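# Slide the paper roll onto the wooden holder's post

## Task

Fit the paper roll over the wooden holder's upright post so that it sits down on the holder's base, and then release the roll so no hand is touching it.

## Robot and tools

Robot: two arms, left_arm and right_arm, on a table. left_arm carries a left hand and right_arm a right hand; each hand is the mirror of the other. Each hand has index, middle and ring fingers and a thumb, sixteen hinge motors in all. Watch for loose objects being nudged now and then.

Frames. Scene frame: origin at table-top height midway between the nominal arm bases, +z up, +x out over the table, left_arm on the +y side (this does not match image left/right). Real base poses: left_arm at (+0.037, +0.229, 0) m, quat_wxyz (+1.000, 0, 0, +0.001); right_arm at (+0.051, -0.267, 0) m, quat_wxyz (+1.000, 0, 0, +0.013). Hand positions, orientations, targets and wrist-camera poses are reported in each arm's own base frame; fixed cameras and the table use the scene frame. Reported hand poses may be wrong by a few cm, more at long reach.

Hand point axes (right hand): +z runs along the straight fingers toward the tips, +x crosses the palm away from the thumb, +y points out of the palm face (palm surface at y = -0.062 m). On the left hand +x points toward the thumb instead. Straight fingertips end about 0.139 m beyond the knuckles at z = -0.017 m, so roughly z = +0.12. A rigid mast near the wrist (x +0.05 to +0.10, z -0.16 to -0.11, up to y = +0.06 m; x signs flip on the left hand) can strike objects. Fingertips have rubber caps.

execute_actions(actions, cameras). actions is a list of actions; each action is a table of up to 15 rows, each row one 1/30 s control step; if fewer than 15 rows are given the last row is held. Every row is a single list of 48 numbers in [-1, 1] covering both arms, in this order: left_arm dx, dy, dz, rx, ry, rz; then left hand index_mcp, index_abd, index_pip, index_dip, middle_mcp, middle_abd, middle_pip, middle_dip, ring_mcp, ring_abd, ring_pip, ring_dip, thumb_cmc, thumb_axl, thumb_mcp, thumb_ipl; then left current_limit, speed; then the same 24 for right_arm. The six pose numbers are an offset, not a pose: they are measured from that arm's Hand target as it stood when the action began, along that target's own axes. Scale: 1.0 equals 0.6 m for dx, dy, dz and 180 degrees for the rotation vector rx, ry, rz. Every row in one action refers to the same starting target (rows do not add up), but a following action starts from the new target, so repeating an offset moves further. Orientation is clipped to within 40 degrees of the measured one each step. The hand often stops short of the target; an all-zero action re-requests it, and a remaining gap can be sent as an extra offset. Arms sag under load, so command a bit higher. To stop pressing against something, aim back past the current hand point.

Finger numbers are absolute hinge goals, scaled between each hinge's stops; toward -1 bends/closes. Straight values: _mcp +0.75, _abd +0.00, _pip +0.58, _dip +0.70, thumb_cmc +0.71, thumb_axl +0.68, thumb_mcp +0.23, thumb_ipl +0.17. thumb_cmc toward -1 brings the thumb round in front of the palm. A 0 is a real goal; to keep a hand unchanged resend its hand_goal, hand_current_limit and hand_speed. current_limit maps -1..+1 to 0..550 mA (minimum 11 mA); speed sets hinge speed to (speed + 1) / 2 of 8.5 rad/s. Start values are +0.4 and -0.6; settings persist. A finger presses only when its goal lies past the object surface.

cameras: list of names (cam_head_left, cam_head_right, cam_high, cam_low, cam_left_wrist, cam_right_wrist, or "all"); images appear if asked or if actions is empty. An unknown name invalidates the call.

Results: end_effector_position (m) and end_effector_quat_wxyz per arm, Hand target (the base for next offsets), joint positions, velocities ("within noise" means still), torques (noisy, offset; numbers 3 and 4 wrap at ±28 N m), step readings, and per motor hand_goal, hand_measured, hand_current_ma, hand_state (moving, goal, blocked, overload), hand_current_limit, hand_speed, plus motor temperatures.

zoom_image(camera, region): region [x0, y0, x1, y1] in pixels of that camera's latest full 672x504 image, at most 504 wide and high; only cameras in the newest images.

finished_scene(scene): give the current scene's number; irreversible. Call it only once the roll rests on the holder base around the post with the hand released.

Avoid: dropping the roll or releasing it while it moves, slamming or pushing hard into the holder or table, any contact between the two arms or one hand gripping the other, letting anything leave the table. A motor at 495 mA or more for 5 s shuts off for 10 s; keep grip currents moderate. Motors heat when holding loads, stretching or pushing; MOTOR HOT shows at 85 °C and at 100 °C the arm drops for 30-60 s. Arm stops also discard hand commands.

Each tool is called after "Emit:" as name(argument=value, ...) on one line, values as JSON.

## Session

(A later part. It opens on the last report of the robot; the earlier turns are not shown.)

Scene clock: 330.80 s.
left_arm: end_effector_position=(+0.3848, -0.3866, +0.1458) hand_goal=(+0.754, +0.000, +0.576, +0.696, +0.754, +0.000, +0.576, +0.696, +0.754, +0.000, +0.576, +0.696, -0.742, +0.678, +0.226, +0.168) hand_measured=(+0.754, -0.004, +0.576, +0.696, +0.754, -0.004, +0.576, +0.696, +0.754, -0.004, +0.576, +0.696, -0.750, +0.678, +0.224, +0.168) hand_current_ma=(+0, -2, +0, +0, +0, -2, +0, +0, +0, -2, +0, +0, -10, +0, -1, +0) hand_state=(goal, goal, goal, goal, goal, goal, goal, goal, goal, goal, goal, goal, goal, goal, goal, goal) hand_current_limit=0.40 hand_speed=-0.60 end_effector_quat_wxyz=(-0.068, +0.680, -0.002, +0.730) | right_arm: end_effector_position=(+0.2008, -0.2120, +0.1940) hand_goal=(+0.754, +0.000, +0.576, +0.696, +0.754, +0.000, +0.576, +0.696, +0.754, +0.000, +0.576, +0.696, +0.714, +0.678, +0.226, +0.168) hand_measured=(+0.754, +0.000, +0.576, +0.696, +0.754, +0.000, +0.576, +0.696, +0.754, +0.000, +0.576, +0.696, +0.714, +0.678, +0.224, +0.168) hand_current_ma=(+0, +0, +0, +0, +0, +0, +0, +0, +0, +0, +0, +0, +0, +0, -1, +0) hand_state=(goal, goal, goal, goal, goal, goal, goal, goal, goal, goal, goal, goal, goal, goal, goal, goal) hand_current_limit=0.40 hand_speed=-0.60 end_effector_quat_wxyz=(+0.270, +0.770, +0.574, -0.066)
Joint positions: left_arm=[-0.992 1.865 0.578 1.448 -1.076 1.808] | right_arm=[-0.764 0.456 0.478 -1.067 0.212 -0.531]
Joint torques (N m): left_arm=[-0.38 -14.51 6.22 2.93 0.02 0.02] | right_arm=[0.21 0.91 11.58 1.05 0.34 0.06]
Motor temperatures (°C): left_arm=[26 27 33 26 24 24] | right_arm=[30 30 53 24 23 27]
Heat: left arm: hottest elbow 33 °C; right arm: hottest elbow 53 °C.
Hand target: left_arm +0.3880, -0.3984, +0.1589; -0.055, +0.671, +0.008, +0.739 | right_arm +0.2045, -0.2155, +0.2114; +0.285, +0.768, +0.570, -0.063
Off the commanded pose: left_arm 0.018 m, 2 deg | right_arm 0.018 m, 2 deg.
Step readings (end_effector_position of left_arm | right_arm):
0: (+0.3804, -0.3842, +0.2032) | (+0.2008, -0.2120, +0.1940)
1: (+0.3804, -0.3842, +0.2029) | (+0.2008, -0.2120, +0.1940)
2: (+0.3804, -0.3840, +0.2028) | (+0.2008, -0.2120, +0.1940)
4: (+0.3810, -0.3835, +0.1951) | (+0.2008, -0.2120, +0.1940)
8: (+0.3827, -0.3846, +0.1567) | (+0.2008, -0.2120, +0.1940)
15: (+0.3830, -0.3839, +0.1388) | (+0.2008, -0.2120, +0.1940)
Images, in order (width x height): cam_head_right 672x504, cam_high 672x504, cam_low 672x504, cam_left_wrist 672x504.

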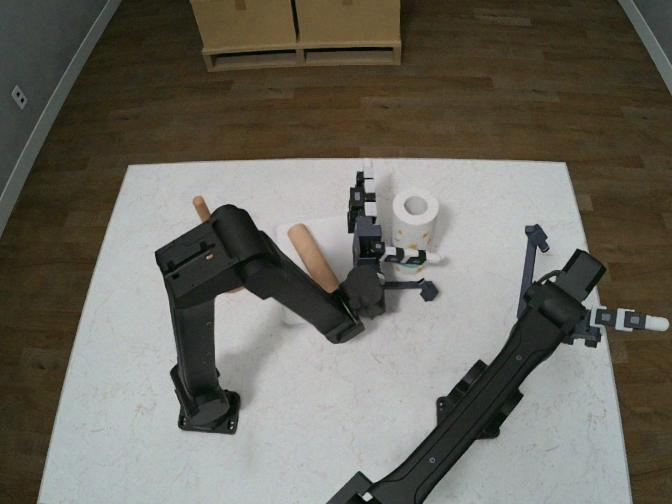

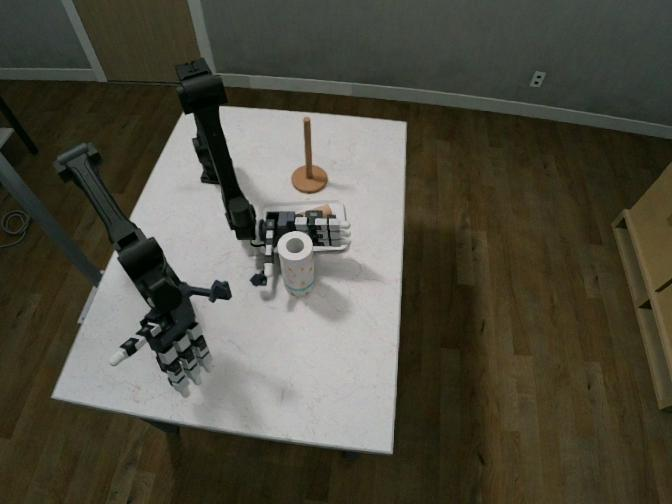

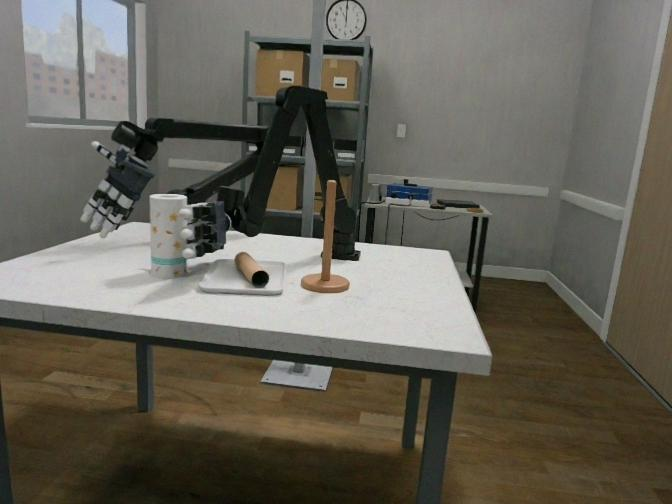

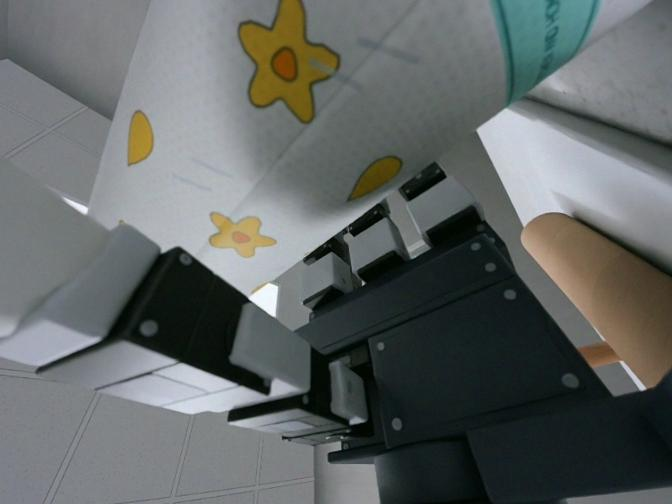

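Emit:
execute_actions(actions=[[[-0.0298,0.0435,0.0053,0,0,0,0.754,0,0.576,0.696,0.754,0,0.576,0.696,0.754,0,0.576,0.696,-0.743,0.678,0.226,0.168,0.4,-0.6,0,0,0,0,0,0,0.754,0,0.576,0.696,0.754,0,0.576,0.696,0.754,0,0.576,0.696,0.714,0.678,0.226,0.168,0.4,-0.6]]], cameras=["cam_low","cam_head_right","cam_high","cam_left_wrist"])

Emit:
zoom_image(camera="cam_high", region=[220, 160, 370, 310])

Emit:
zoom_image(camera="cam_low", region=[120, 160, 300, 310])

Emit:
zoom_image(camera="cam_head_right", region=[290, 150, 460, 320])

Scene clock: 345.47 s.
left_arm: end_effector_position=(+0.3921, -0.4105, +0.1308) hand_goal=(+0.754, +0.000, +0.576, +0.696, +0.754, +0.000, +0.576, +0.696, +0.754, +0.000, +0.576, +0.696, -0.742, +0.678, +0.226, +0.168) hand_measured=(+0.754, -0.004, +0.576, +0.696, +0.754, -0.004, +0.576, +0.696, +0.754, -0.004, +0.576, +0.696, -0.750, +0.678, +0.224, +0.168) hand_current_ma=(+0, -2, +0, +0, +0, -2, +0, +0, +0, -2, +0, +0, -10, +0, -1, +0) hand_state=(goal, goal, goal, goal, goal, goal, goal, goal, goal, goal, goal, goal, goal, goal, goal, goal) hand_current_limit=0.40 hand_speed=-0.60 end_effector_quat_wxyz=(-0.066, +0.678, -0.001, +0.732) | right_arm: end_effector_position=(+0.2008, -0.2120, +0.1940) hand_goal=(+0.754, +0.000, +0.576, +0.696, +0.754, +0.000, +0.576, +0.696, +0.754, +0.000, +0.576, +0.696, +0.714, +0.678, +0.226, +0.168) hand_measured=(+0.754, +0.000, +0.576, +0.696, +0.754, +0.000, +0.576, +0.696, +0.754, +0.000, +0.576, +0.696, +0.714, +0.678, +0.224, +0.168) hand_current_ma=(+0, +0, +0, +0, +0, +0, +0, +0, +0, +0, +0, +0, +0, +0, -1, +0) hand_state=(goal, goal, goal, goal, goal, goal, goal, goal, goal, goal, goal, goal, goal, goal, goal, goal) hand_current_limit=0.40 hand_speed=-0.60 end_effector_quat_wxyz=(+0.270, +0.770, +0.574, -0.066)
Joint positions: left_arm=[-1.009 1.949 0.651 1.472 -1.092 1.817] | right_arm=[-0.764 0.456 0.478 -1.067 0.212 -0.531]
Joint torques (N m): left_arm=[-0.44 -14.97 6.39 2.86 0.01 0] | right_arm=[-0.15 1.44 11.59 1.31 0.33 0.05]
Heat: left arm: hottest elbow 33 °C; right arm: hottest elbow 53 °C.
Hand target: left_arm +0.3952, -0.4229, +0.1399; -0.055, +0.671, +0.009, +0.739 | right_arm +0.2045, -0.2155, +0.2114; +0.285, +0.768, +0.570, -0.063
Off the commanded pose: left_arm 0.016 m, 2 deg | right_arm 0.018 m, 2 deg.
Step readings (end_effector_position of left_arm | right_arm):
0: (+0.3848, -0.3866, +0.1457) | (+0.2008, -0.2120, +0.1940)
1: (+0.3849, -0.3867, +0.1458) | (+0.2008, -0.2120, +0.1940)
2: (+0.3853, -0.3869, +0.1461) | (+0.2008, -0.2120, +0.1940)
4: (+0.3880, -0.3908, +0.1461) | (+0.2008, -0.2120, +0.1940)
8: (+0.3926, -0.4061, +0.1377) | (+0.2008, -0.2120, +0.1940)
15: (+0.3922, -0.4106, +0.1303) | (+0.2008, -0.2120, +0.1940)
Images, in order (width x height): cam_head_right 672x504, cam_high 672x504, cam_low 672x504, cam_left_wrist 672x504.

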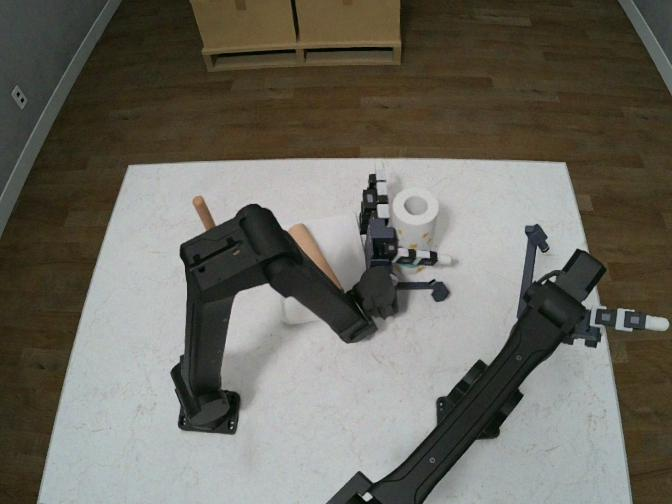

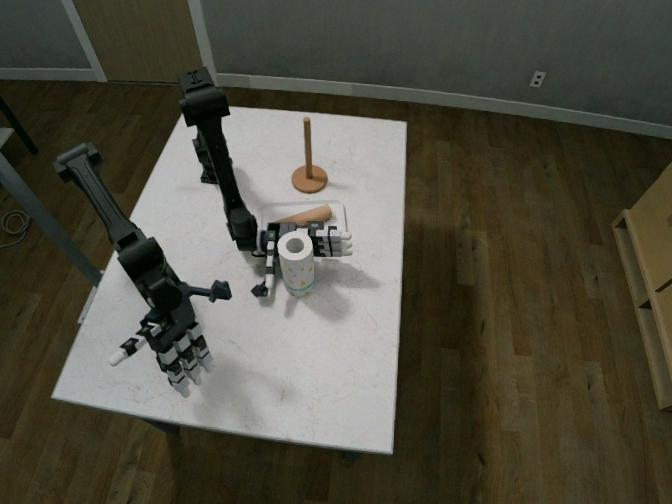

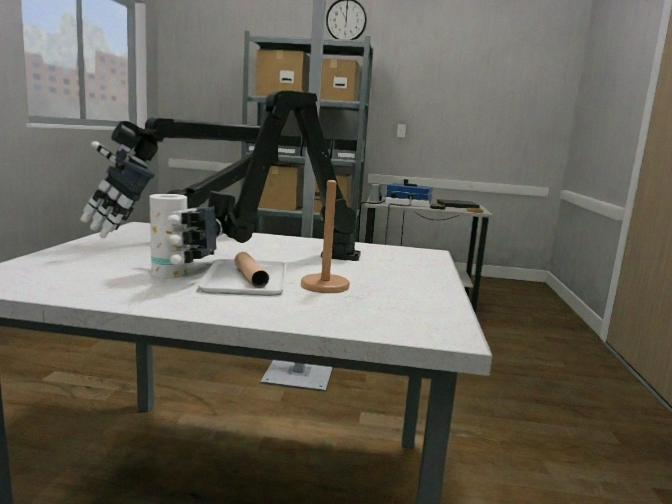

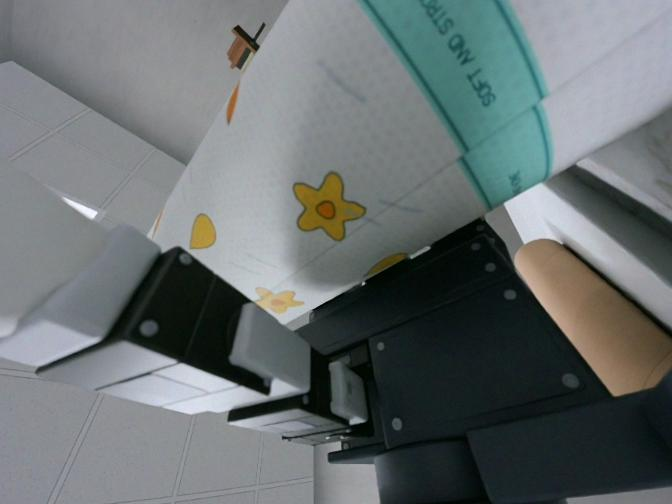

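Scaled by 3.360 from the camera's 672x504 image, which has a finer 960x720 frame.

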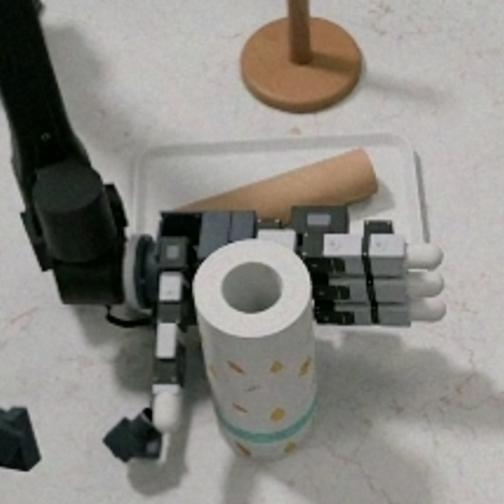

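Scaled by 2.800 from the camera's 672x504 image, which has a finer 960x720 frame.

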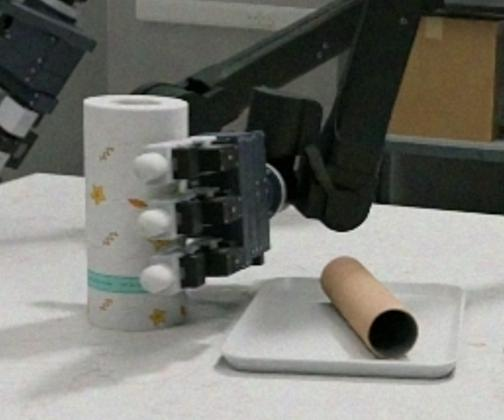

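Scaled by 2.965 from the camera's 672x504 image, which has a finer 960x720 frame.

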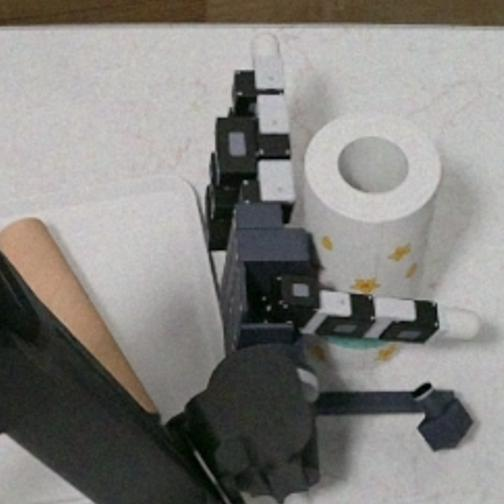

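Emit:
execute_actions(actions=[[[-0.0066,0.0104,0.0093,0.0013,0.0062,-0.0088,0.754,0,0.4,0.4,0.754,0,0.4,0.4,0.754,0,0.4,0.4,-0.743,0.678,0.226,0.1,0.4,-0.6,0,0,0,0,0,0,0.754,0,0.576,0.696,0.754,0,0.576,0.696,0.754,0,0.576,0.696,0.714,0.678,0.226,0.168,0.4,-0.6]],[[0,0,0,0,0,0,0.71,0,0.05,0.05,0.71,0,0.05,0.05,0.73,0,0.05,0.05,-0.743,0.678,0.226,-0.1,0.4,-0.75,0,0,0,0,0,0,0.754,0,0.576,0.696,0.754,0,0.576,0.696,0.754,0,0.576,0.696,0.714,0.678,0.226,0.168,0.4,-0.6]]], cameras=["cam_low","cam_head_right","cam_high","cam_left_wrist"])

Emit:
zoom_image(camera="cam_high", region=[220, 180, 370, 310])

Emit:
zoom_image(camera="cam_low", region=[120, 160, 300, 310])

Scene clock: 412.47 s.
left_arm: end_effector_position=(+0.3967, -0.4188, +0.1301) hand_goal=(+0.710, +0.000, +0.050, +0.050, +0.710, +0.000, +0.050, +0.050, +0.730, +0.000, +0.050, +0.050, -0.742, +0.678, +0.226, -0.100) hand_measured=(+0.712, -0.004, +0.052, +0.052, +0.712, -0.004, +0.052, +0.052, +0.732, -0.004, +0.052, +0.052, -0.750, +0.678, +0.224, -0.098) hand_current_ma=(+1, -2, +1, +2, +1, -2, +2, +2, +1, -2, +1, +2, -10, +0, -1, +2) hand_state=(goal, goal, goal, goal, goal, goal, goal, goal, goal, goal, goal, goal, goal, goal, goal, goal) hand_current_limit=0.40 hand_speed=-0.75 end_effector_quat_wxyz=(-0.055, +0.670, +0.011, +0.740) | right_arm: end_effector_position=(+0.2008, -0.2120, +0.1940) hand_goal=(+0.754, +0.000, +0.576, +0.696, +0.754, +0.000, +0.576, +0.696, +0.754, +0.000, +0.576, +0.696, +0.714, +0.678, +0.226, +0.168) hand_measured=(+0.754, +0.000, +0.576, +0.696, +0.754, +0.000, +0.576, +0.696, +0.754, +0.000, +0.576, +0.696, +0.714, +0.678, +0.224, +0.168) hand_current_ma=(+0, +0, +0, +0, +0, +0, +0, +0, +0, +0, +0, +0, +0, +0, -1, +0) hand_state=(goal, goal, goal, goal, goal, goal, goal, goal, goal, goal, goal, goal, goal, goal, goal, goal) hand_current_limit=0.40 hand_speed=-0.60 end_effector_quat_wxyz=(+0.270, +0.770, +0.574, -0.066)
Joint positions: left_arm=[-1.009 1.995 0.687 1.529 -1.089 1.825] | right_arm=[-0.764 0.456 0.478 -1.067 0.212 -0.531]
Joint torques (N m): left_arm=[0.03 -15.21 6.2 2.89 0.21 -0.01] | right_arm=[-0.09 0.32 11.47 1.36 0.32 0.12]
Heat: left arm: hottest elbow 32 °C; right arm: hottest elbow 53 °C.
Hand target: left_arm +0.4017, -0.4283, +0.1363; -0.047, +0.663, +0.019, +0.746 | right_arm +0.2045, -0.2155, +0.2114; +0.285, +0.768, +0.570, -0.063
Off the commanded pose: left_arm 0.012 m, 2 deg | right_arm 0.018 m, 2 deg.
Step readings (end_effector_position of left_arm | right_arm):
0: (+0.3921, -0.4105, +0.1308) | (+0.2008, -0.2120, +0.1940)
1: (+0.3922, -0.4105, +0.1311) | (+0.2008, -0.2120, +0.1940)
2: (+0.3923, -0.4107, +0.1317) | (+0.2008, -0.2120, +0.1940)
4: (+0.3936, -0.4128, +0.1336) | (+0.2008, -0.2120, +0.1940)
8: (+0.3965, -0.4184, +0.1322) | (+0.2008, -0.2120, +0.1940)
15: (+0.3967, -0.4188, +0.1299) | (+0.2008, -0.2120, +0.1940)
16: (+0.3968, -0.4187, +0.1300) | (+0.2008, -0.2120, +0.1940)
17: (+0.3967, -0.4188, +0.1302) | (+0.2008, -0.2120, +0.1940)
19: (+0.3967, -0.4188, +0.1302) | (+0.2008, -0.2120, +0.1940)
23: (+0.3967, -0.4188, +0.1302) | (+0.2008, -0.2120, +0.1940)
30: (+0.3967, -0.4188, +0.1301) | (+0.2008, -0.2120, +0.1940)
Images, in order (width x height): cam_head_right 672x504, cam_high 672x504, cam_low 672x504, cam_left_wrist 672x504.

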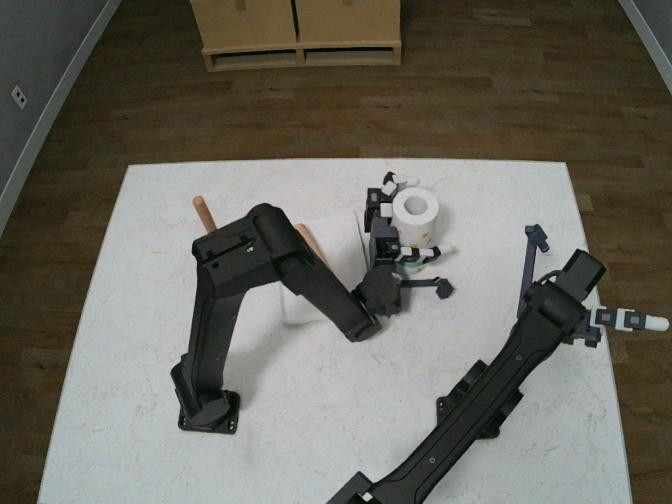

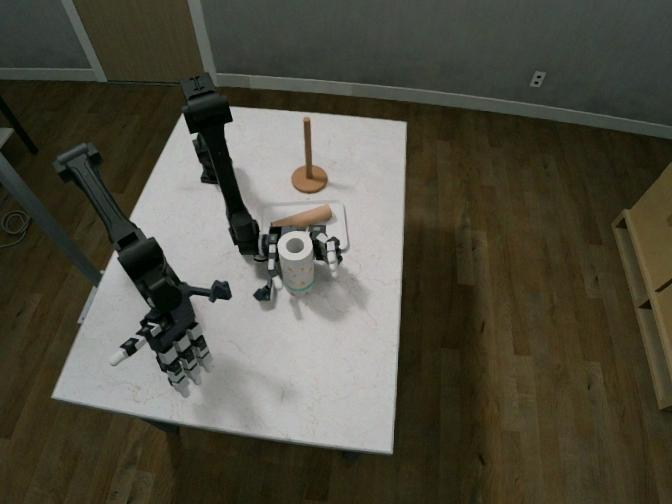

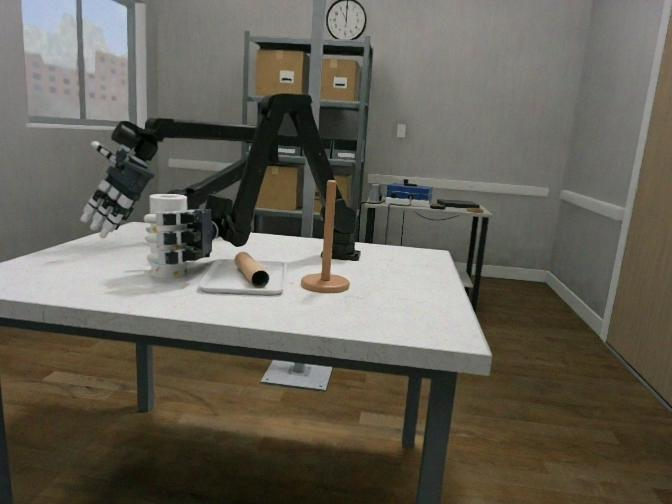

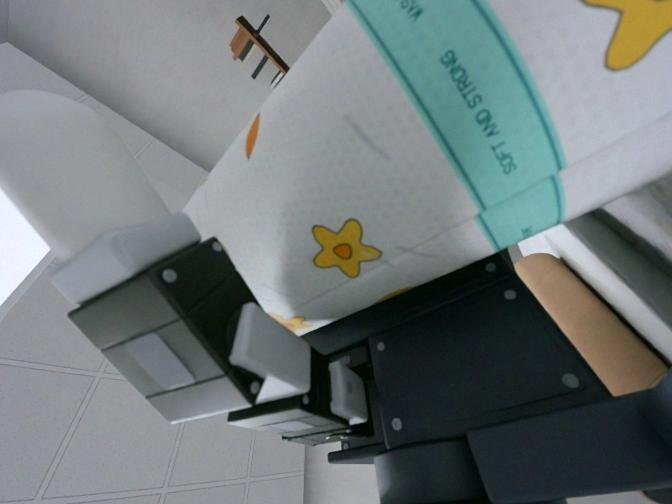

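Scaled by 3.360 from the camera's 672x504 image, which has a finer 960x720 frame.

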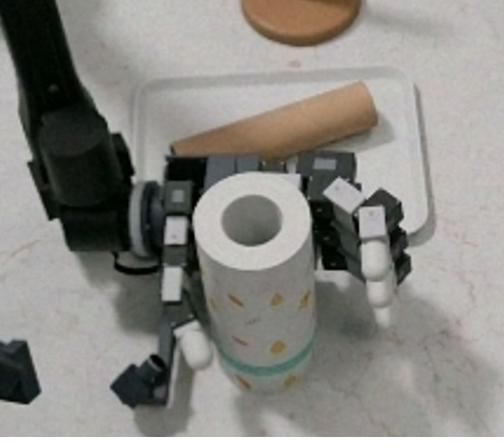

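Scaled by 2.800 from the camera's 672x504 image, which has a finer 960x720 frame.

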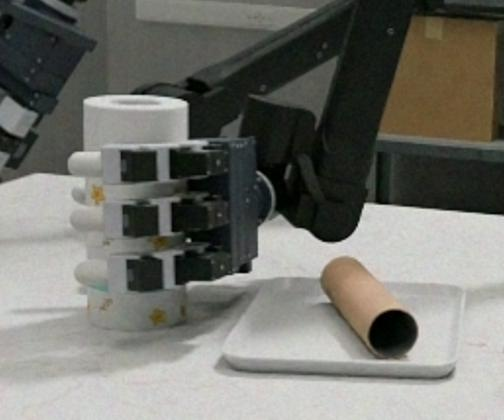

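Emit:
execute_actions(actions=[[[0,0,0,0,0,0,0.7,0,-0.1,-0.1,0.7,0,-0.1,-0.1,0.72,0,-0.1,-0.1,-0.743,0.678,0.12,-0.2,0.4,-0.8,0,0,0,0,0,0,0.754,0,0.576,0.696,0.754,0,0.576,0.696,0.754,0,0.576,0.696,0.714,0.678,0.226,0.168,0.4,-0.6]],[[0,0,0,0,0,0,0.7,0,-0.2,-0.2,0.7,0,-0.2,-0.2,0.72,0,-0.2,-0.2,-0.743,0.678,0.0,-0.3,0.4,-0.8,0,0,0,0,0,0,0.754,0,0.576,0.696,0.754,0,0.576,0.696,0.754,0,0.576,0.696,0.714,0.678,0.226,0.168,0.4,-0.6]]], cameras=["cam_low","cam_head_right","cam_high","cam_left_wrist"])

Emit:
zoom_image(camera="cam_high", region=[220, 180, 370, 310])

Emit:
zoom_image(camera="cam_low", region=[120, 160, 300, 310])

Scene clock: 422.90 s.
left_arm: end_effector_position=(+0.3967, -0.4189, +0.1299) hand_goal=(+0.700, +0.000, -0.200, -0.200, +0.700, +0.000, -0.200, -0.200, +0.720, +0.000, -0.200, -0.200, -0.742, +0.678, +0.000, -0.300) hand_measured=(+0.704, -0.004, -0.192, -0.192, +0.702, -0.004, -0.198, -0.198, +0.722, -0.004, -0.198, -0.198, -0.754, +0.674, +0.058, -0.274) hand_current_ma=(+3, -2, +8, +8, +1, -2, +2, +2, +1, -2, +1, +2, -14, -4, +198, +69) hand_state=(goal, goal, goal, goal, goal, goal, goal, goal, goal, goal, goal, goal, goal, goal, blocked, blocked) hand_current_limit=0.40 hand_speed=-0.80 end_effector_quat_wxyz=(-0.055, +0.670, +0.010, +0.740) | right_arm: end_effector_position=(+0.2008, -0.2120, +0.1940) hand_goal=(+0.754, +0.000, +0.576, +0.696, +0.754, +0.000, +0.576, +0.696, +0.754, +0.000, +0.576, +0.696, +0.714, +0.678, +0.226, +0.168) hand_measured=(+0.754, +0.000, +0.576, +0.696, +0.754, +0.000, +0.576, +0.696, +0.754, +0.000, +0.576, +0.696, +0.714, +0.678, +0.224, +0.168) hand_current_ma=(+0, +0, +0, +0, +0, +0, +0, +0, +0, +0, +0, +0, +0, +0, -1, +0) hand_state=(goal, goal, goal, goal, goal, goal, goal, goal, goal, goal, goal, goal, goal, goal, goal, goal) hand_current_limit=0.40 hand_speed=-0.60 end_effector_quat_wxyz=(+0.270, +0.770, +0.574, -0.066)
Joint positions: left_arm=[-1.009 1.995 0.687 1.529 -1.088 1.826] | right_arm=[-0.764 0.456 0.478 -1.067 0.212 -0.531]
Joint torques (N m): left_arm=[0.15 -15.27 6.2 2.91 0.2 -0.02] | right_arm=[0.03 1.2 11.23 1.13 0.32 0.07]
Heat: left arm: hottest elbow 32 °C; right arm: hottest elbow 53 °C.
Hand target: left_arm +0.4017, -0.4283, +0.1361; -0.047, +0.664, +0.019, +0.746 | right_arm +0.2045, -0.2155, +0.2114; +0.285, +0.768, +0.570, -0.063
Off the commanded pose: left_arm 0.013 m, 2 deg | right_arm 0.018 m, 2 deg.
Step readings (end_effector_position of left_arm | right_arm):
0: (+0.3967, -0.4188, +0.1301) | (+0.2008, -0.2120, +0.1940)
1: (+0.3967, -0.4188, +0.1301) | (+0.2008, -0.2120, +0.1940)
2: (+0.3967, -0.4189, +0.1301) | (+0.2008, -0.2120, +0.1940)
4: (+0.3967, -0.4189, +0.1301) | (+0.2008, -0.2120, +0.1940)
8: (+0.3967, -0.4189, +0.1301) | (+0.2008, -0.2120, +0.1940)
15: (+0.3967, -0.4189, +0.1301) | (+0.2008, -0.2120, +0.1940)
16: (+0.3967, -0.4189, +0.1301) | (+0.2008, -0.2120, +0.1940)
17: (+0.3967, -0.4189, +0.1301) | (+0.2008, -0.2120, +0.1940)
19: (+0.3967, -0.4189, +0.1301) | (+0.2008, -0.2120, +0.1940)
23: (+0.3967, -0.4189, +0.1299) | (+0.2008, -0.2120, +0.1940)
30: (+0.3967, -0.4189, +0.1299) | (+0.2008, -0.2120, +0.1940)
Images, in order (width x height): cam_head_right 672x504, cam_high 672x504, cam_low 672x504, cam_left_wrist 672x504.

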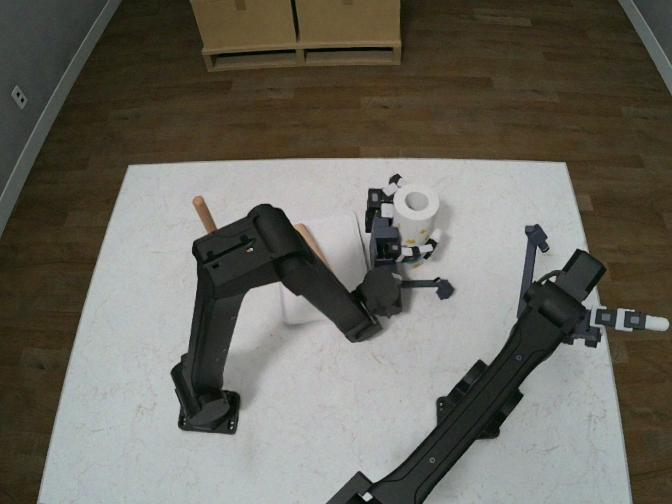

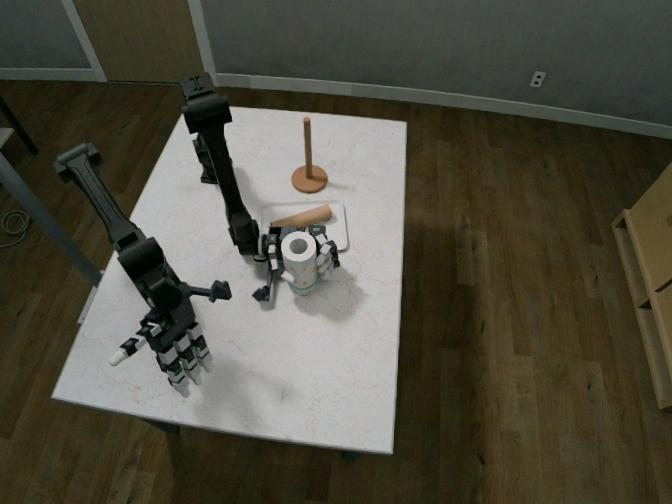

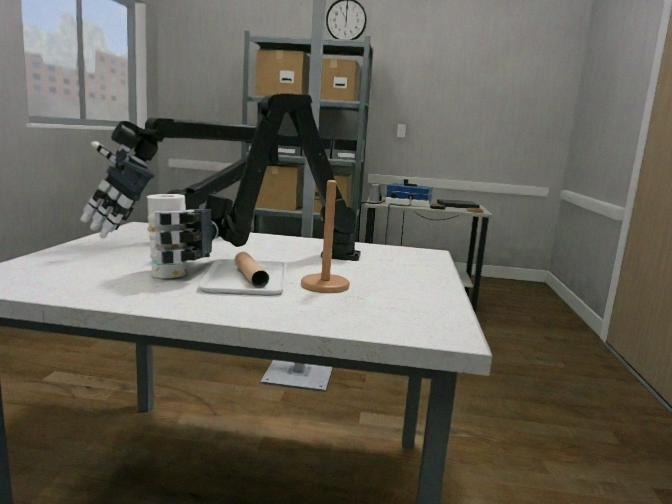

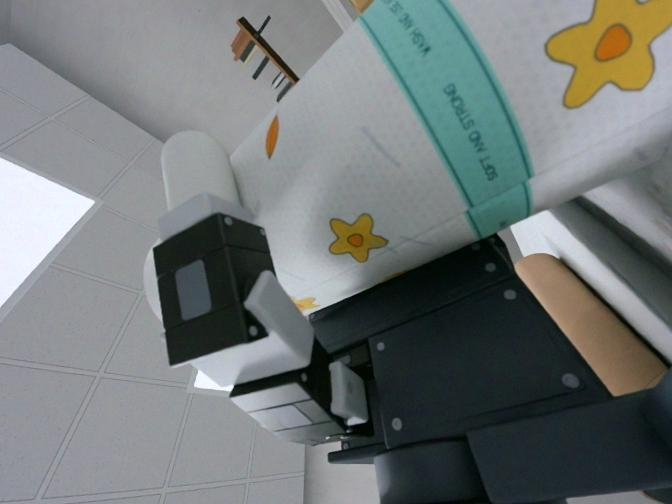

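Scaled by 3.360 from the camera's 672x504 image, which has a finer 960x720 frame.

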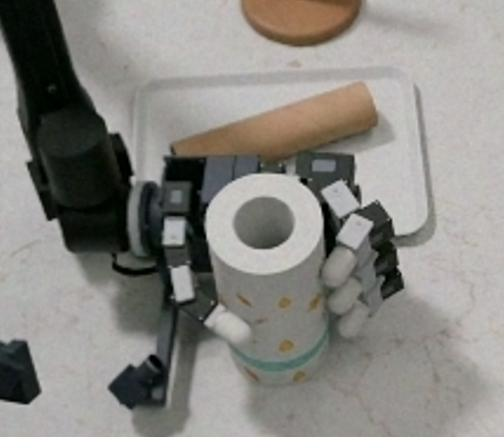

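Scaled by 2.800 from the camera's 672x504 image, which has a finer 960x720 frame.

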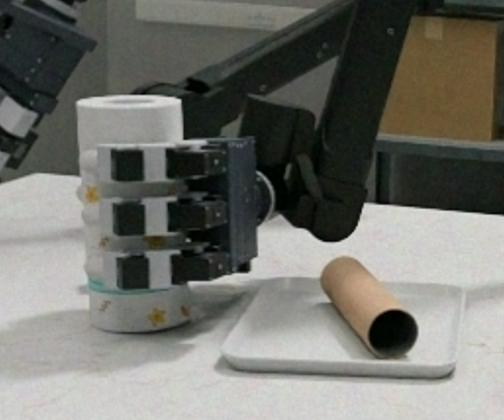

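Emit:
execute_actions(actions=[[[0,0,0,0,0,0,0.64,0,-0.28,-0.28,0.64,0,-0.28,-0.28,0.66,0,-0.28,-0.28,-0.743,0.678,0.0,-0.3,0.4,-0.85,0,0,0,0,0,0,0.754,0,0.576,0.696,0.754,0,0.576,0.696,0.754,0,0.576,0.696,0.714,0.678,0.226,0.168,0.4,-0.6]],[[0,0,0,0,0,0,0.6,0,-0.32,-0.32,0.6,0,-0.32,-0.32,0.62,0,-0.32,-0.32,-0.743,0.678,-0.05,-0.35,0.5,-0.85,0,0,0,0,0,0,0.754,0,0.576,0.696,0.754,0,0.576,0.696,0.754,0,0.576,0.696,0.714,0.678,0.226,0.168,0.4,-0.6]]], cameras=["cam_low","cam_high","cam_left_wrist"])

Emit:
zoom_image(camera="cam_high", region=[220, 180, 370, 310])

Emit:
zoom_image(camera="cam_low", region=[120, 160, 300, 310])

Scene clock: 438.53 s.
left_arm: end_effector_position=(+0.3967, -0.4188, +0.1302) hand_goal=(+0.600, +0.000, -0.320, -0.320, +0.600, +0.000, -0.320, -0.320, +0.620, +0.000, -0.320, -0.320, -0.742, +0.678, -0.050, -0.350) hand_measured=(+0.692, -0.004, -0.222, -0.270, +0.676, -0.004, -0.250, -0.286, +0.664, -0.004, -0.280, -0.304, -0.748, +0.672, +0.068, -0.286) hand_current_ma=(+292, -2, +291, +112, +218, -2, +182, +64, +102, -2, +79, +23, -6, -7, +413, +237) hand_state=(blocked, goal, blocked, blocked, blocked, goal, blocked, blocked, blocked, goal, blocked, goal, goal, goal, blocked, blocked) hand_current_limit=0.50 hand_speed=-0.85 end_effector_quat_wxyz=(-0.055, +0.670, +0.011, +0.740) | right_arm: end_effector_position=(+0.2008, -0.2120, +0.1940) hand_goal=(+0.754, +0.000, +0.576, +0.696, +0.754, +0.000, +0.576, +0.696, +0.754, +0.000, +0.576, +0.696, +0.714, +0.678, +0.226, +0.168) hand_measured=(+0.754, +0.000, +0.576, +0.696, +0.754, +0.000, +0.576, +0.696, +0.754, +0.000, +0.576, +0.696, +0.714, +0.678, +0.224, +0.168) hand_current_ma=(+0, +0, +0, +0, +0, +0, +0, +0, +0, +0, +0, +0, +0, +0, -1, +0) hand_state=(goal, goal, goal, goal, goal, goal, goal, goal, goal, goal, goal, goal, goal, goal, goal, goal) hand_current_limit=0.40 hand_speed=-0.60 end_effector_quat_wxyz=(+0.270, +0.770, +0.574, -0.066)
Joint positions: left_arm=[-1.009 1.995 0.687 1.53 -1.088 1.826] | right_arm=[-0.764 0.456 0.478 -1.067 0.212 -0.531]
Joint torques (N m): left_arm=[0.09 -15.27 6.23 2.86 0.2 -0.03] | right_arm=[0.97 1.2 11.48 1.24 0.35 0.08]
Heat: left arm: hottest elbow 32 °C; right arm: hottest elbow 53 °C.
Hand target: left_arm +0.4017, -0.4283, +0.1362; -0.047, +0.664, +0.019, +0.746 | right_arm +0.2045, -0.2155, +0.2114; +0.285, +0.768, +0.570, -0.063
Off the commanded pose: left_arm 0.012 m, 2 deg | right_arm 0.018 m, 2 deg.
Step readings (end_effector_position of left_arm | right_arm):
0: (+0.3967, -0.4189, +0.1299) | (+0.2008, -0.2120, +0.1940)
1: (+0.3967, -0.4189, +0.1299) | (+0.2008, -0.2120, +0.1940)
2: (+0.3967, -0.4189, +0.1299) | (+0.2008, -0.2120, +0.1940)
4: (+0.3967, -0.4188, +0.1301) | (+0.2008, -0.2120, +0.1940)
8: (+0.3967, -0.4188, +0.1302) | (+0.2008, -0.2120, +0.1940)
15: (+0.3967, -0.4188, +0.1302) | (+0.2008, -0.2120, +0.1940)
16: (+0.3967, -0.4188, +0.1302) | (+0.2008, -0.2120, +0.1940)
17: (+0.3967, -0.4188, +0.1302) | (+0.2008, -0.2120, +0.1940)
19: (+0.3967, -0.4188, +0.1302) | (+0.2008, -0.2120, +0.1940)
23: (+0.3967, -0.4188, +0.1302) | (+0.2008, -0.2120, +0.1940)
30: (+0.3967, -0.4188, +0.1302) | (+0.2008, -0.2120, +0.1940)
Images, in order (width x height): cam_high 672x504, cam_low 672x504, cam_left_wrist 672x504.

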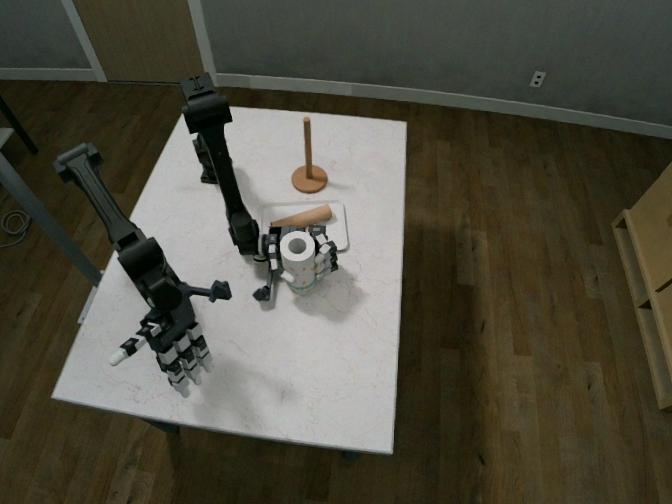

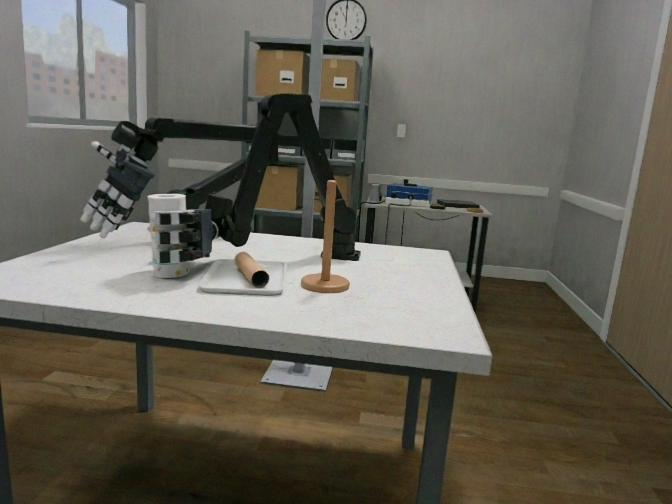

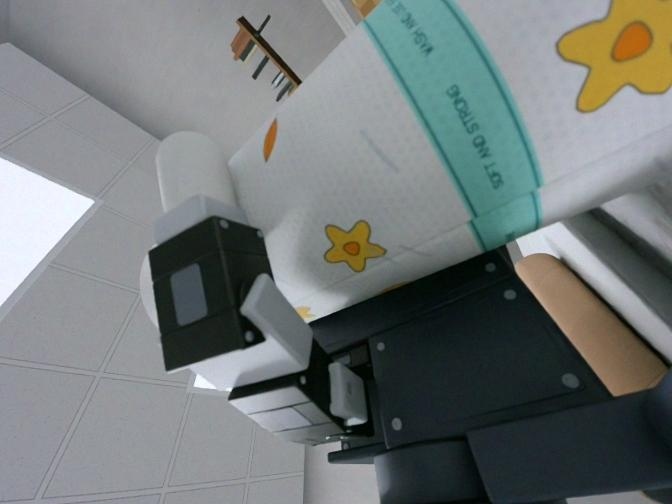

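Scaled by 3.360 from the camera's 672x504 image, which has a finer 960x720 frame.

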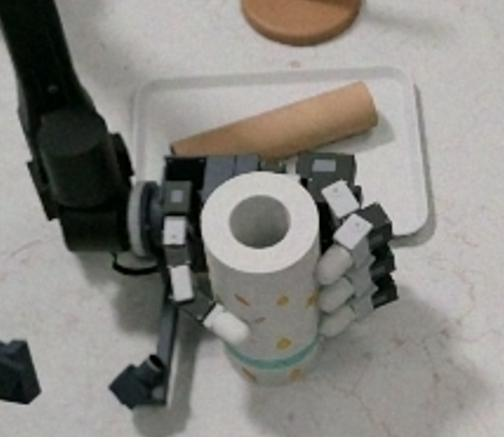

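Scaled by 2.800 from the camera's 672x504 image, which has a finer 960x720 frame.

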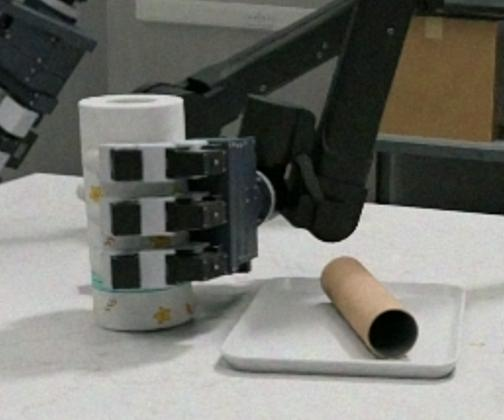

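Emit:
execute_actions(actions=[[[0,0,0,0,0,0,0.6,0,-0.32,-0.32,0.6,0,-0.32,-0.32,0.62,0,-0.32,-0.32,-0.743,0.678,-0.1,-0.45,0.6,-0.85,0,0,0,0,0,0,0.754,0,0.576,0.696,0.754,0,0.576,0.696,0.754,0,0.576,0.696,0.714,0.678,0.226,0.168,0.4,-0.6]],[[0.0993,-0.0034,0.0117,0,0,0,0.6,0,-0.32,-0.32,0.6,0,-0.32,-0.32,0.62,0,-0.32,-0.32,-0.743,0.678,-0.1,-0.45,0.6,-0.85,0,0,0,0,0,0,0.754,0,0.576,0.696,0.754,0,0.576,0.696,0.754,0,0.576,0.696,0.714,0.678,0.226,0.168,0.4,-0.6]]], cameras=["cam_low","cam_high","cam_left_wrist"])

Emit:
zoom_image(camera="cam_low", region=[120, 140, 300, 290])

Scene clock: 458.27 s.
left_arm: end_effector_position=(+0.3986, -0.4218, +0.1875) hand_goal=(+0.600, +0.000, -0.320, -0.320, +0.600, +0.000, -0.320, -0.320, +0.620, +0.000, -0.320, -0.320, -0.742, +0.678, -0.100, -0.450) hand_measured=(+0.680, -0.004, -0.224, -0.270, +0.660, -0.004, -0.250, -0.286, +0.650, -0.004, -0.282, -0.304, -0.748, +0.672, +0.108, -0.358) hand_current_ma=(+238, -2, +280, +111, +161, -2, +177, +63, +58, -2, +79, +23, -5, -8, +440, +401) hand_state=(blocked, goal, blocked, blocked, blocked, goal, blocked, blocked, blocked, goal, blocked, goal, goal, goal, blocked, blocked) hand_current_limit=0.60 hand_speed=-0.85 end_effector_quat_wxyz=(-0.057, +0.667, +0.010, +0.743) | right_arm: end_effector_position=(+0.2008, -0.2120, +0.1940) hand_goal=(+0.754, +0.000, +0.576, +0.696, +0.754, +0.000, +0.576, +0.696, +0.754, +0.000, +0.576, +0.696, +0.714, +0.678, +0.226, +0.168) hand_measured=(+0.754, +0.000, +0.576, +0.696, +0.754, +0.000, +0.576, +0.696, +0.754, +0.000, +0.576, +0.696, +0.714, +0.678, +0.224, +0.168) hand_current_ma=(+0, +0, +0, +0, +0, +0, +0, +0, +0, +0, +0, +0, +0, +0, -1, +0) hand_state=(goal, goal, goal, goal, goal, goal, goal, goal, goal, goal, goal, goal, goal, goal, goal, goal) hand_current_limit=0.40 hand_speed=-0.60 end_effector_quat_wxyz=(+0.270, +0.770, +0.574, -0.066)
Joint positions: left_arm=[-1.009 1.824 0.687 1.378 -1.088 1.847] | right_arm=[-0.764 0.456 0.478 -1.067 0.212 -0.531]
Joint torques (N m): left_arm=[0.09 -15.74 6.65 2.14 0.21 -0.22] | right_arm=[0.15 0.5 11.4 1.17 0.28 0.01]
Heat: left arm: hottest elbow 31 °C; right arm: hottest elbow 53 °C.
Hand target: left_arm +0.4016, -0.4283, +0.1963; -0.047, +0.664, +0.019, +0.746 | right_arm +0.2045, -0.2155, +0.2114; +0.285, +0.768, +0.570, -0.063
Off the commanded pose: left_arm 0.011 m, 2 deg | right_arm 0.018 m, 2 deg.
Step readings (end_effector_position of left_arm | right_arm):
0: (+0.3967, -0.4188, +0.1302) | (+0.2008, -0.2120, +0.1940)
1: (+0.3967, -0.4188, +0.1302) | (+0.2008, -0.2120, +0.1940)
2: (+0.3967, -0.4188, +0.1302) | (+0.2008, -0.2120, +0.1940)
4: (+0.3967, -0.4188, +0.1302) | (+0.2008, -0.2120, +0.1940)
8: (+0.3967, -0.4188, +0.1302) | (+0.2008, -0.2120, +0.1940)
15: (+0.3967, -0.4188, +0.1302) | (+0.2008, -0.2120, +0.1940)
16: (+0.3967, -0.4188, +0.1301) | (+0.2008, -0.2120, +0.1940)
17: (+0.3968, -0.4190, +0.1305) | (+0.2008, -0.2120, +0.1940)
19: (+0.3977, -0.4204, +0.1346) | (+0.2008, -0.2120, +0.1940)
23: (+0.3983, -0.4215, +0.1660) | (+0.2008, -0.2120, +0.1940)
30: (+0.3980, -0.4210, +0.1916) | (+0.2008, -0.2120, +0.1940)
Images, in order (width x height): cam_high 672x504, cam_low 672x504, cam_left_wrist 672x504.

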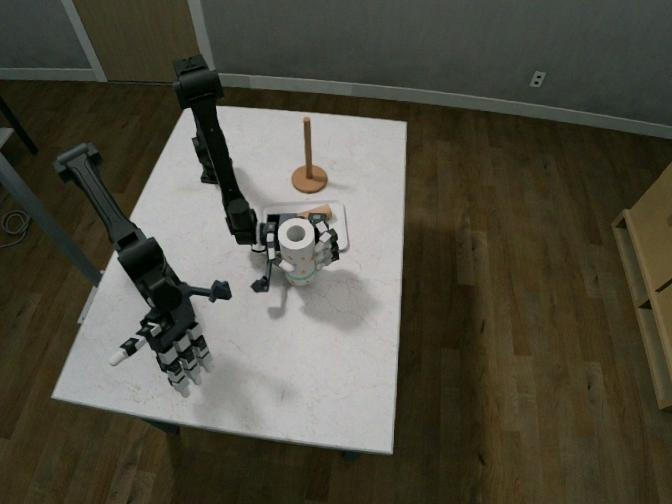

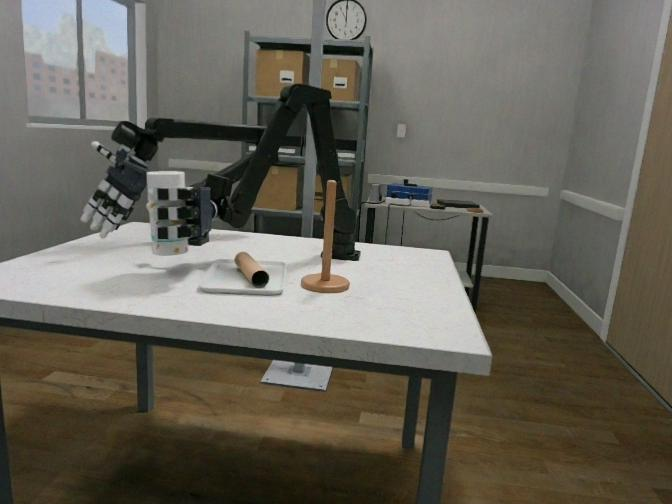

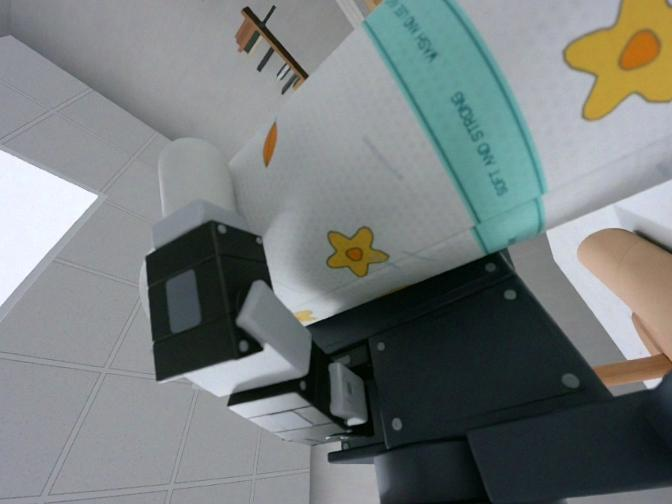

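Scaled by 2.800 from the camera's 672x504 image, which has a finer 960x720 frame.

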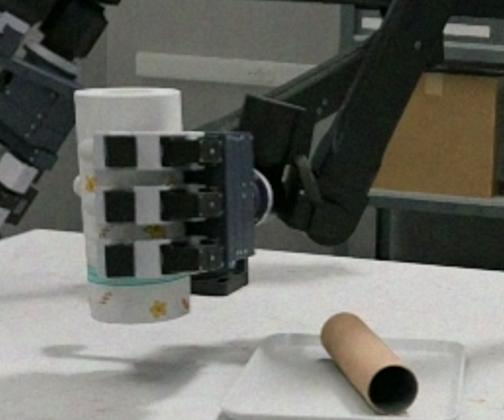

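Emit:
execute_actions(actions=[[[0.164,-0.0388,0.0225,-0.0447,-0.0059,-0.0174,0.6,0,-0.32,-0.32,0.6,0,-0.32,-0.32,0.62,0,-0.32,-0.32,-0.743,0.678,-0.1,-0.45,0.6,-0.85,0,0,0,0,0,0,0.754,0,0.576,0.696,0.754,0,0.576,0.696,0.754,0,0.576,0.696,0.714,0.678,0.226,0.168,0.4,-0.6]],[[0.1647,-0.1047,-0.0023,-0.0458,0.0016,-0.0054,0.6,0,-0.32,-0.32,0.6,0,-0.32,-0.32,0.62,0,-0.32,-0.32,-0.743,0.678,-0.1,-0.45,0.6,-0.85,0,0,0,0,0,0,0.754,0,0.576,0.696,0.754,0,0.576,0.696,0.754,0,0.576,0.696,0.714,0.678,0.226,0.168,0.4,-0.6]],[[0.133,-0.132,-0.0265,-0.0458,0.0016,-0.0054,0.6,0,-0.32,-0.32,0.6,0,-0.32,-0.32,0.62,0,-0.32,-0.32,-0.743,0.678,-0.1,-0.45,0.6,-0.85,0,0,0,0,0,0,0.754,0,0.576,0.696,0.754,0,0.576,0.696,0.754,0,0.576,0.696,0.714,0.678,0.226,0.168,0.4,-0.6]]], cameras=["cam_low","cam_high","cam_head_right"])

Scene clock: 515.77 s.
left_arm: end_effector_position=(+0.3787, -0.2631, +0.4229) hand_goal=(+0.600, +0.000, -0.320, -0.320, +0.600, +0.000, -0.320, -0.320, +0.620, +0.000, -0.320, -0.320, -0.742, +0.678, -0.100, -0.450) hand_measured=(+0.676, -0.004, -0.224, -0.270, +0.656, -0.004, -0.250, -0.286, +0.644, -0.004, -0.282, -0.304, -0.748, +0.672, +0.112, -0.362) hand_current_ma=(+220, -2, +280, +111, +144, -2, +177, +63, +44, -2, +79, +23, -5, -8, +440, +374) hand_state=(blocked, goal, blocked, blocked, blocked, goal, blocked, blocked, blocked, goal, blocked, goal, goal, goal, blocked, blocked) hand_current_limit=0.60 hand_speed=-0.85 end_effector_quat_wxyz=(+0.121, +0.681, -0.124, +0.712) | right_arm: end_effector_position=(+0.2008, -0.2120, +0.1940) hand_goal=(+0.754, +0.000, +0.576, +0.696, +0.754, +0.000, +0.576, +0.696, +0.754, +0.000, +0.576, +0.696, +0.714, +0.678, +0.226, +0.168) hand_measured=(+0.754, +0.000, +0.576, +0.696, +0.754, +0.000, +0.576, +0.696, +0.754, +0.000, +0.576, +0.696, +0.714, +0.678, +0.224, +0.168) hand_current_ma=(+0, +0, +0, +0, +0, +0, +0, +0, +0, +0, +0, +0, +0, +0, -1, +0) hand_state=(goal, goal, goal, goal, goal, goal, goal, goal, goal, goal, goal, goal, goal, goal, goal, goal) hand_current_limit=0.40 hand_speed=-0.60 end_effector_quat_wxyz=(+0.270, +0.770, +0.574, -0.066)
Joint positions: left_arm=[-0.467 0.858 0.672 0.229 -0.119 1.588] | right_arm=[-0.764 0.456 0.478 -1.067 0.212 -0.531]
Joint torques (N m): left_arm=[1.08 -5.3 15.23 2.67 0.02 -0.23] | right_arm=[0.32 0.73 11.45 1.25 0.31 0.06]
Heat: left arm: hottest elbow 32 °C; right arm: hottest elbow 53 °C.
Hand target: left_arm +0.3854, -0.2614, +0.4713; +0.129, +0.658, -0.110, +0.734 | right_arm +0.2045, -0.2155, +0.2114; +0.285, +0.768, +0.570, -0.063
Off the commanded pose: left_arm 0.049 m, 4 deg | right_arm 0.018 m, 2 deg.
Step readings (end_effector_position of left_arm | right_arm):
0: (+0.3986, -0.4218, +0.1875) | (+0.2008, -0.2120, +0.1940)
1: (+0.3984, -0.4227, +0.1877) | (+0.2008, -0.2120, +0.1940)
2: (+0.3972, -0.4270, +0.1881) | (+0.2008, -0.2120, +0.1940)
4: (+0.3961, -0.4325, +0.1977) | (+0.2008, -0.2120, +0.1940)
8: (+0.3956, -0.4229, +0.2582) | (+0.2008, -0.2120, +0.1940)
15: (+0.3956, -0.4044, +0.3095) | (+0.2008, -0.2120, +0.1940)
16: (+0.3954, -0.4065, +0.3061) | (+0.2008, -0.2120, +0.1940)
17: (+0.3950, -0.4096, +0.3020) | (+0.2008, -0.2120, +0.1940)
19: (+0.3913, -0.4095, +0.3013) | (+0.2008, -0.2120, +0.1940)
23: (+0.3915, -0.3737, +0.3482) | (+0.2008, -0.2120, +0.1940)
30: (+0.3826, -0.3378, +0.3952) | (+0.2008, -0.2120, +0.1940)
31: (+0.3820, -0.3401, +0.3912) | (+0.2008, -0.2120, +0.1940)
32: (+0.3814, -0.3420, +0.3859) | (+0.2008, -0.2120, +0.1940)
34: (+0.3785, -0.3382, +0.3804) | (+0.2008, -0.2120, +0.1940)
38: (+0.3804, -0.2907, +0.4062) | (+0.2008, -0.2120, +0.1940)
45: (+0.3732, -0.2607, +0.4364) | (+0.2008, -0.2120, +0.1940)
Images, in order (width x height): cam_head_right 672x504, cam_high 672x504, cam_low 672x504.

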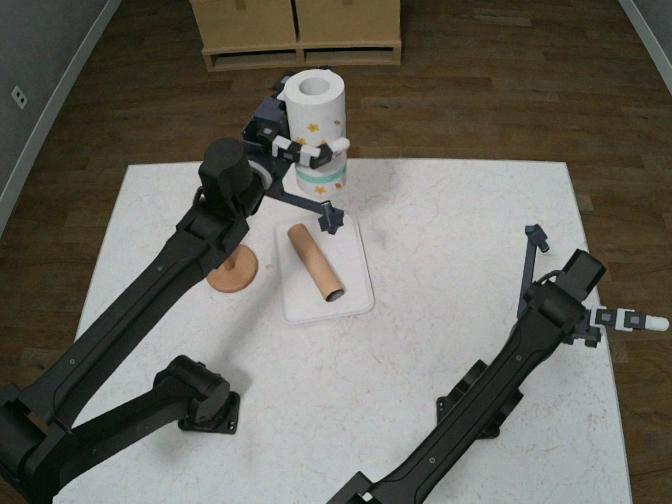

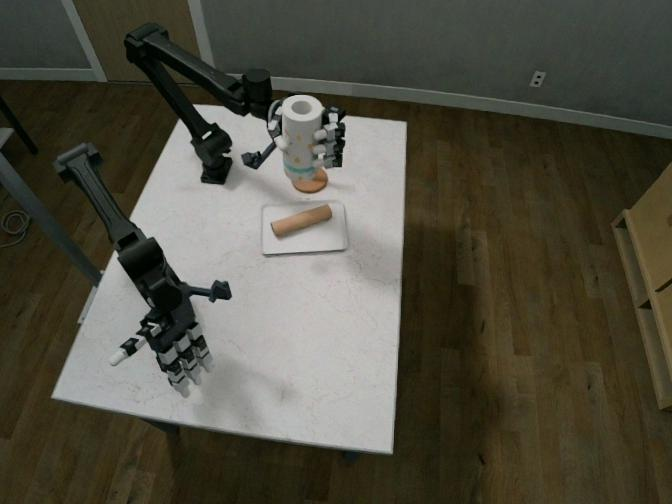

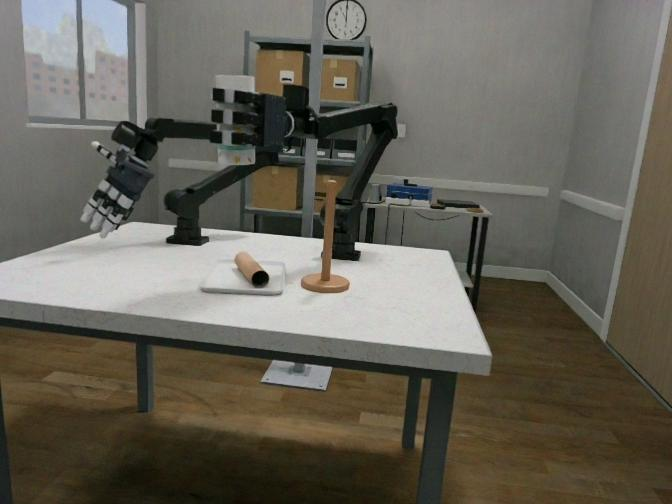

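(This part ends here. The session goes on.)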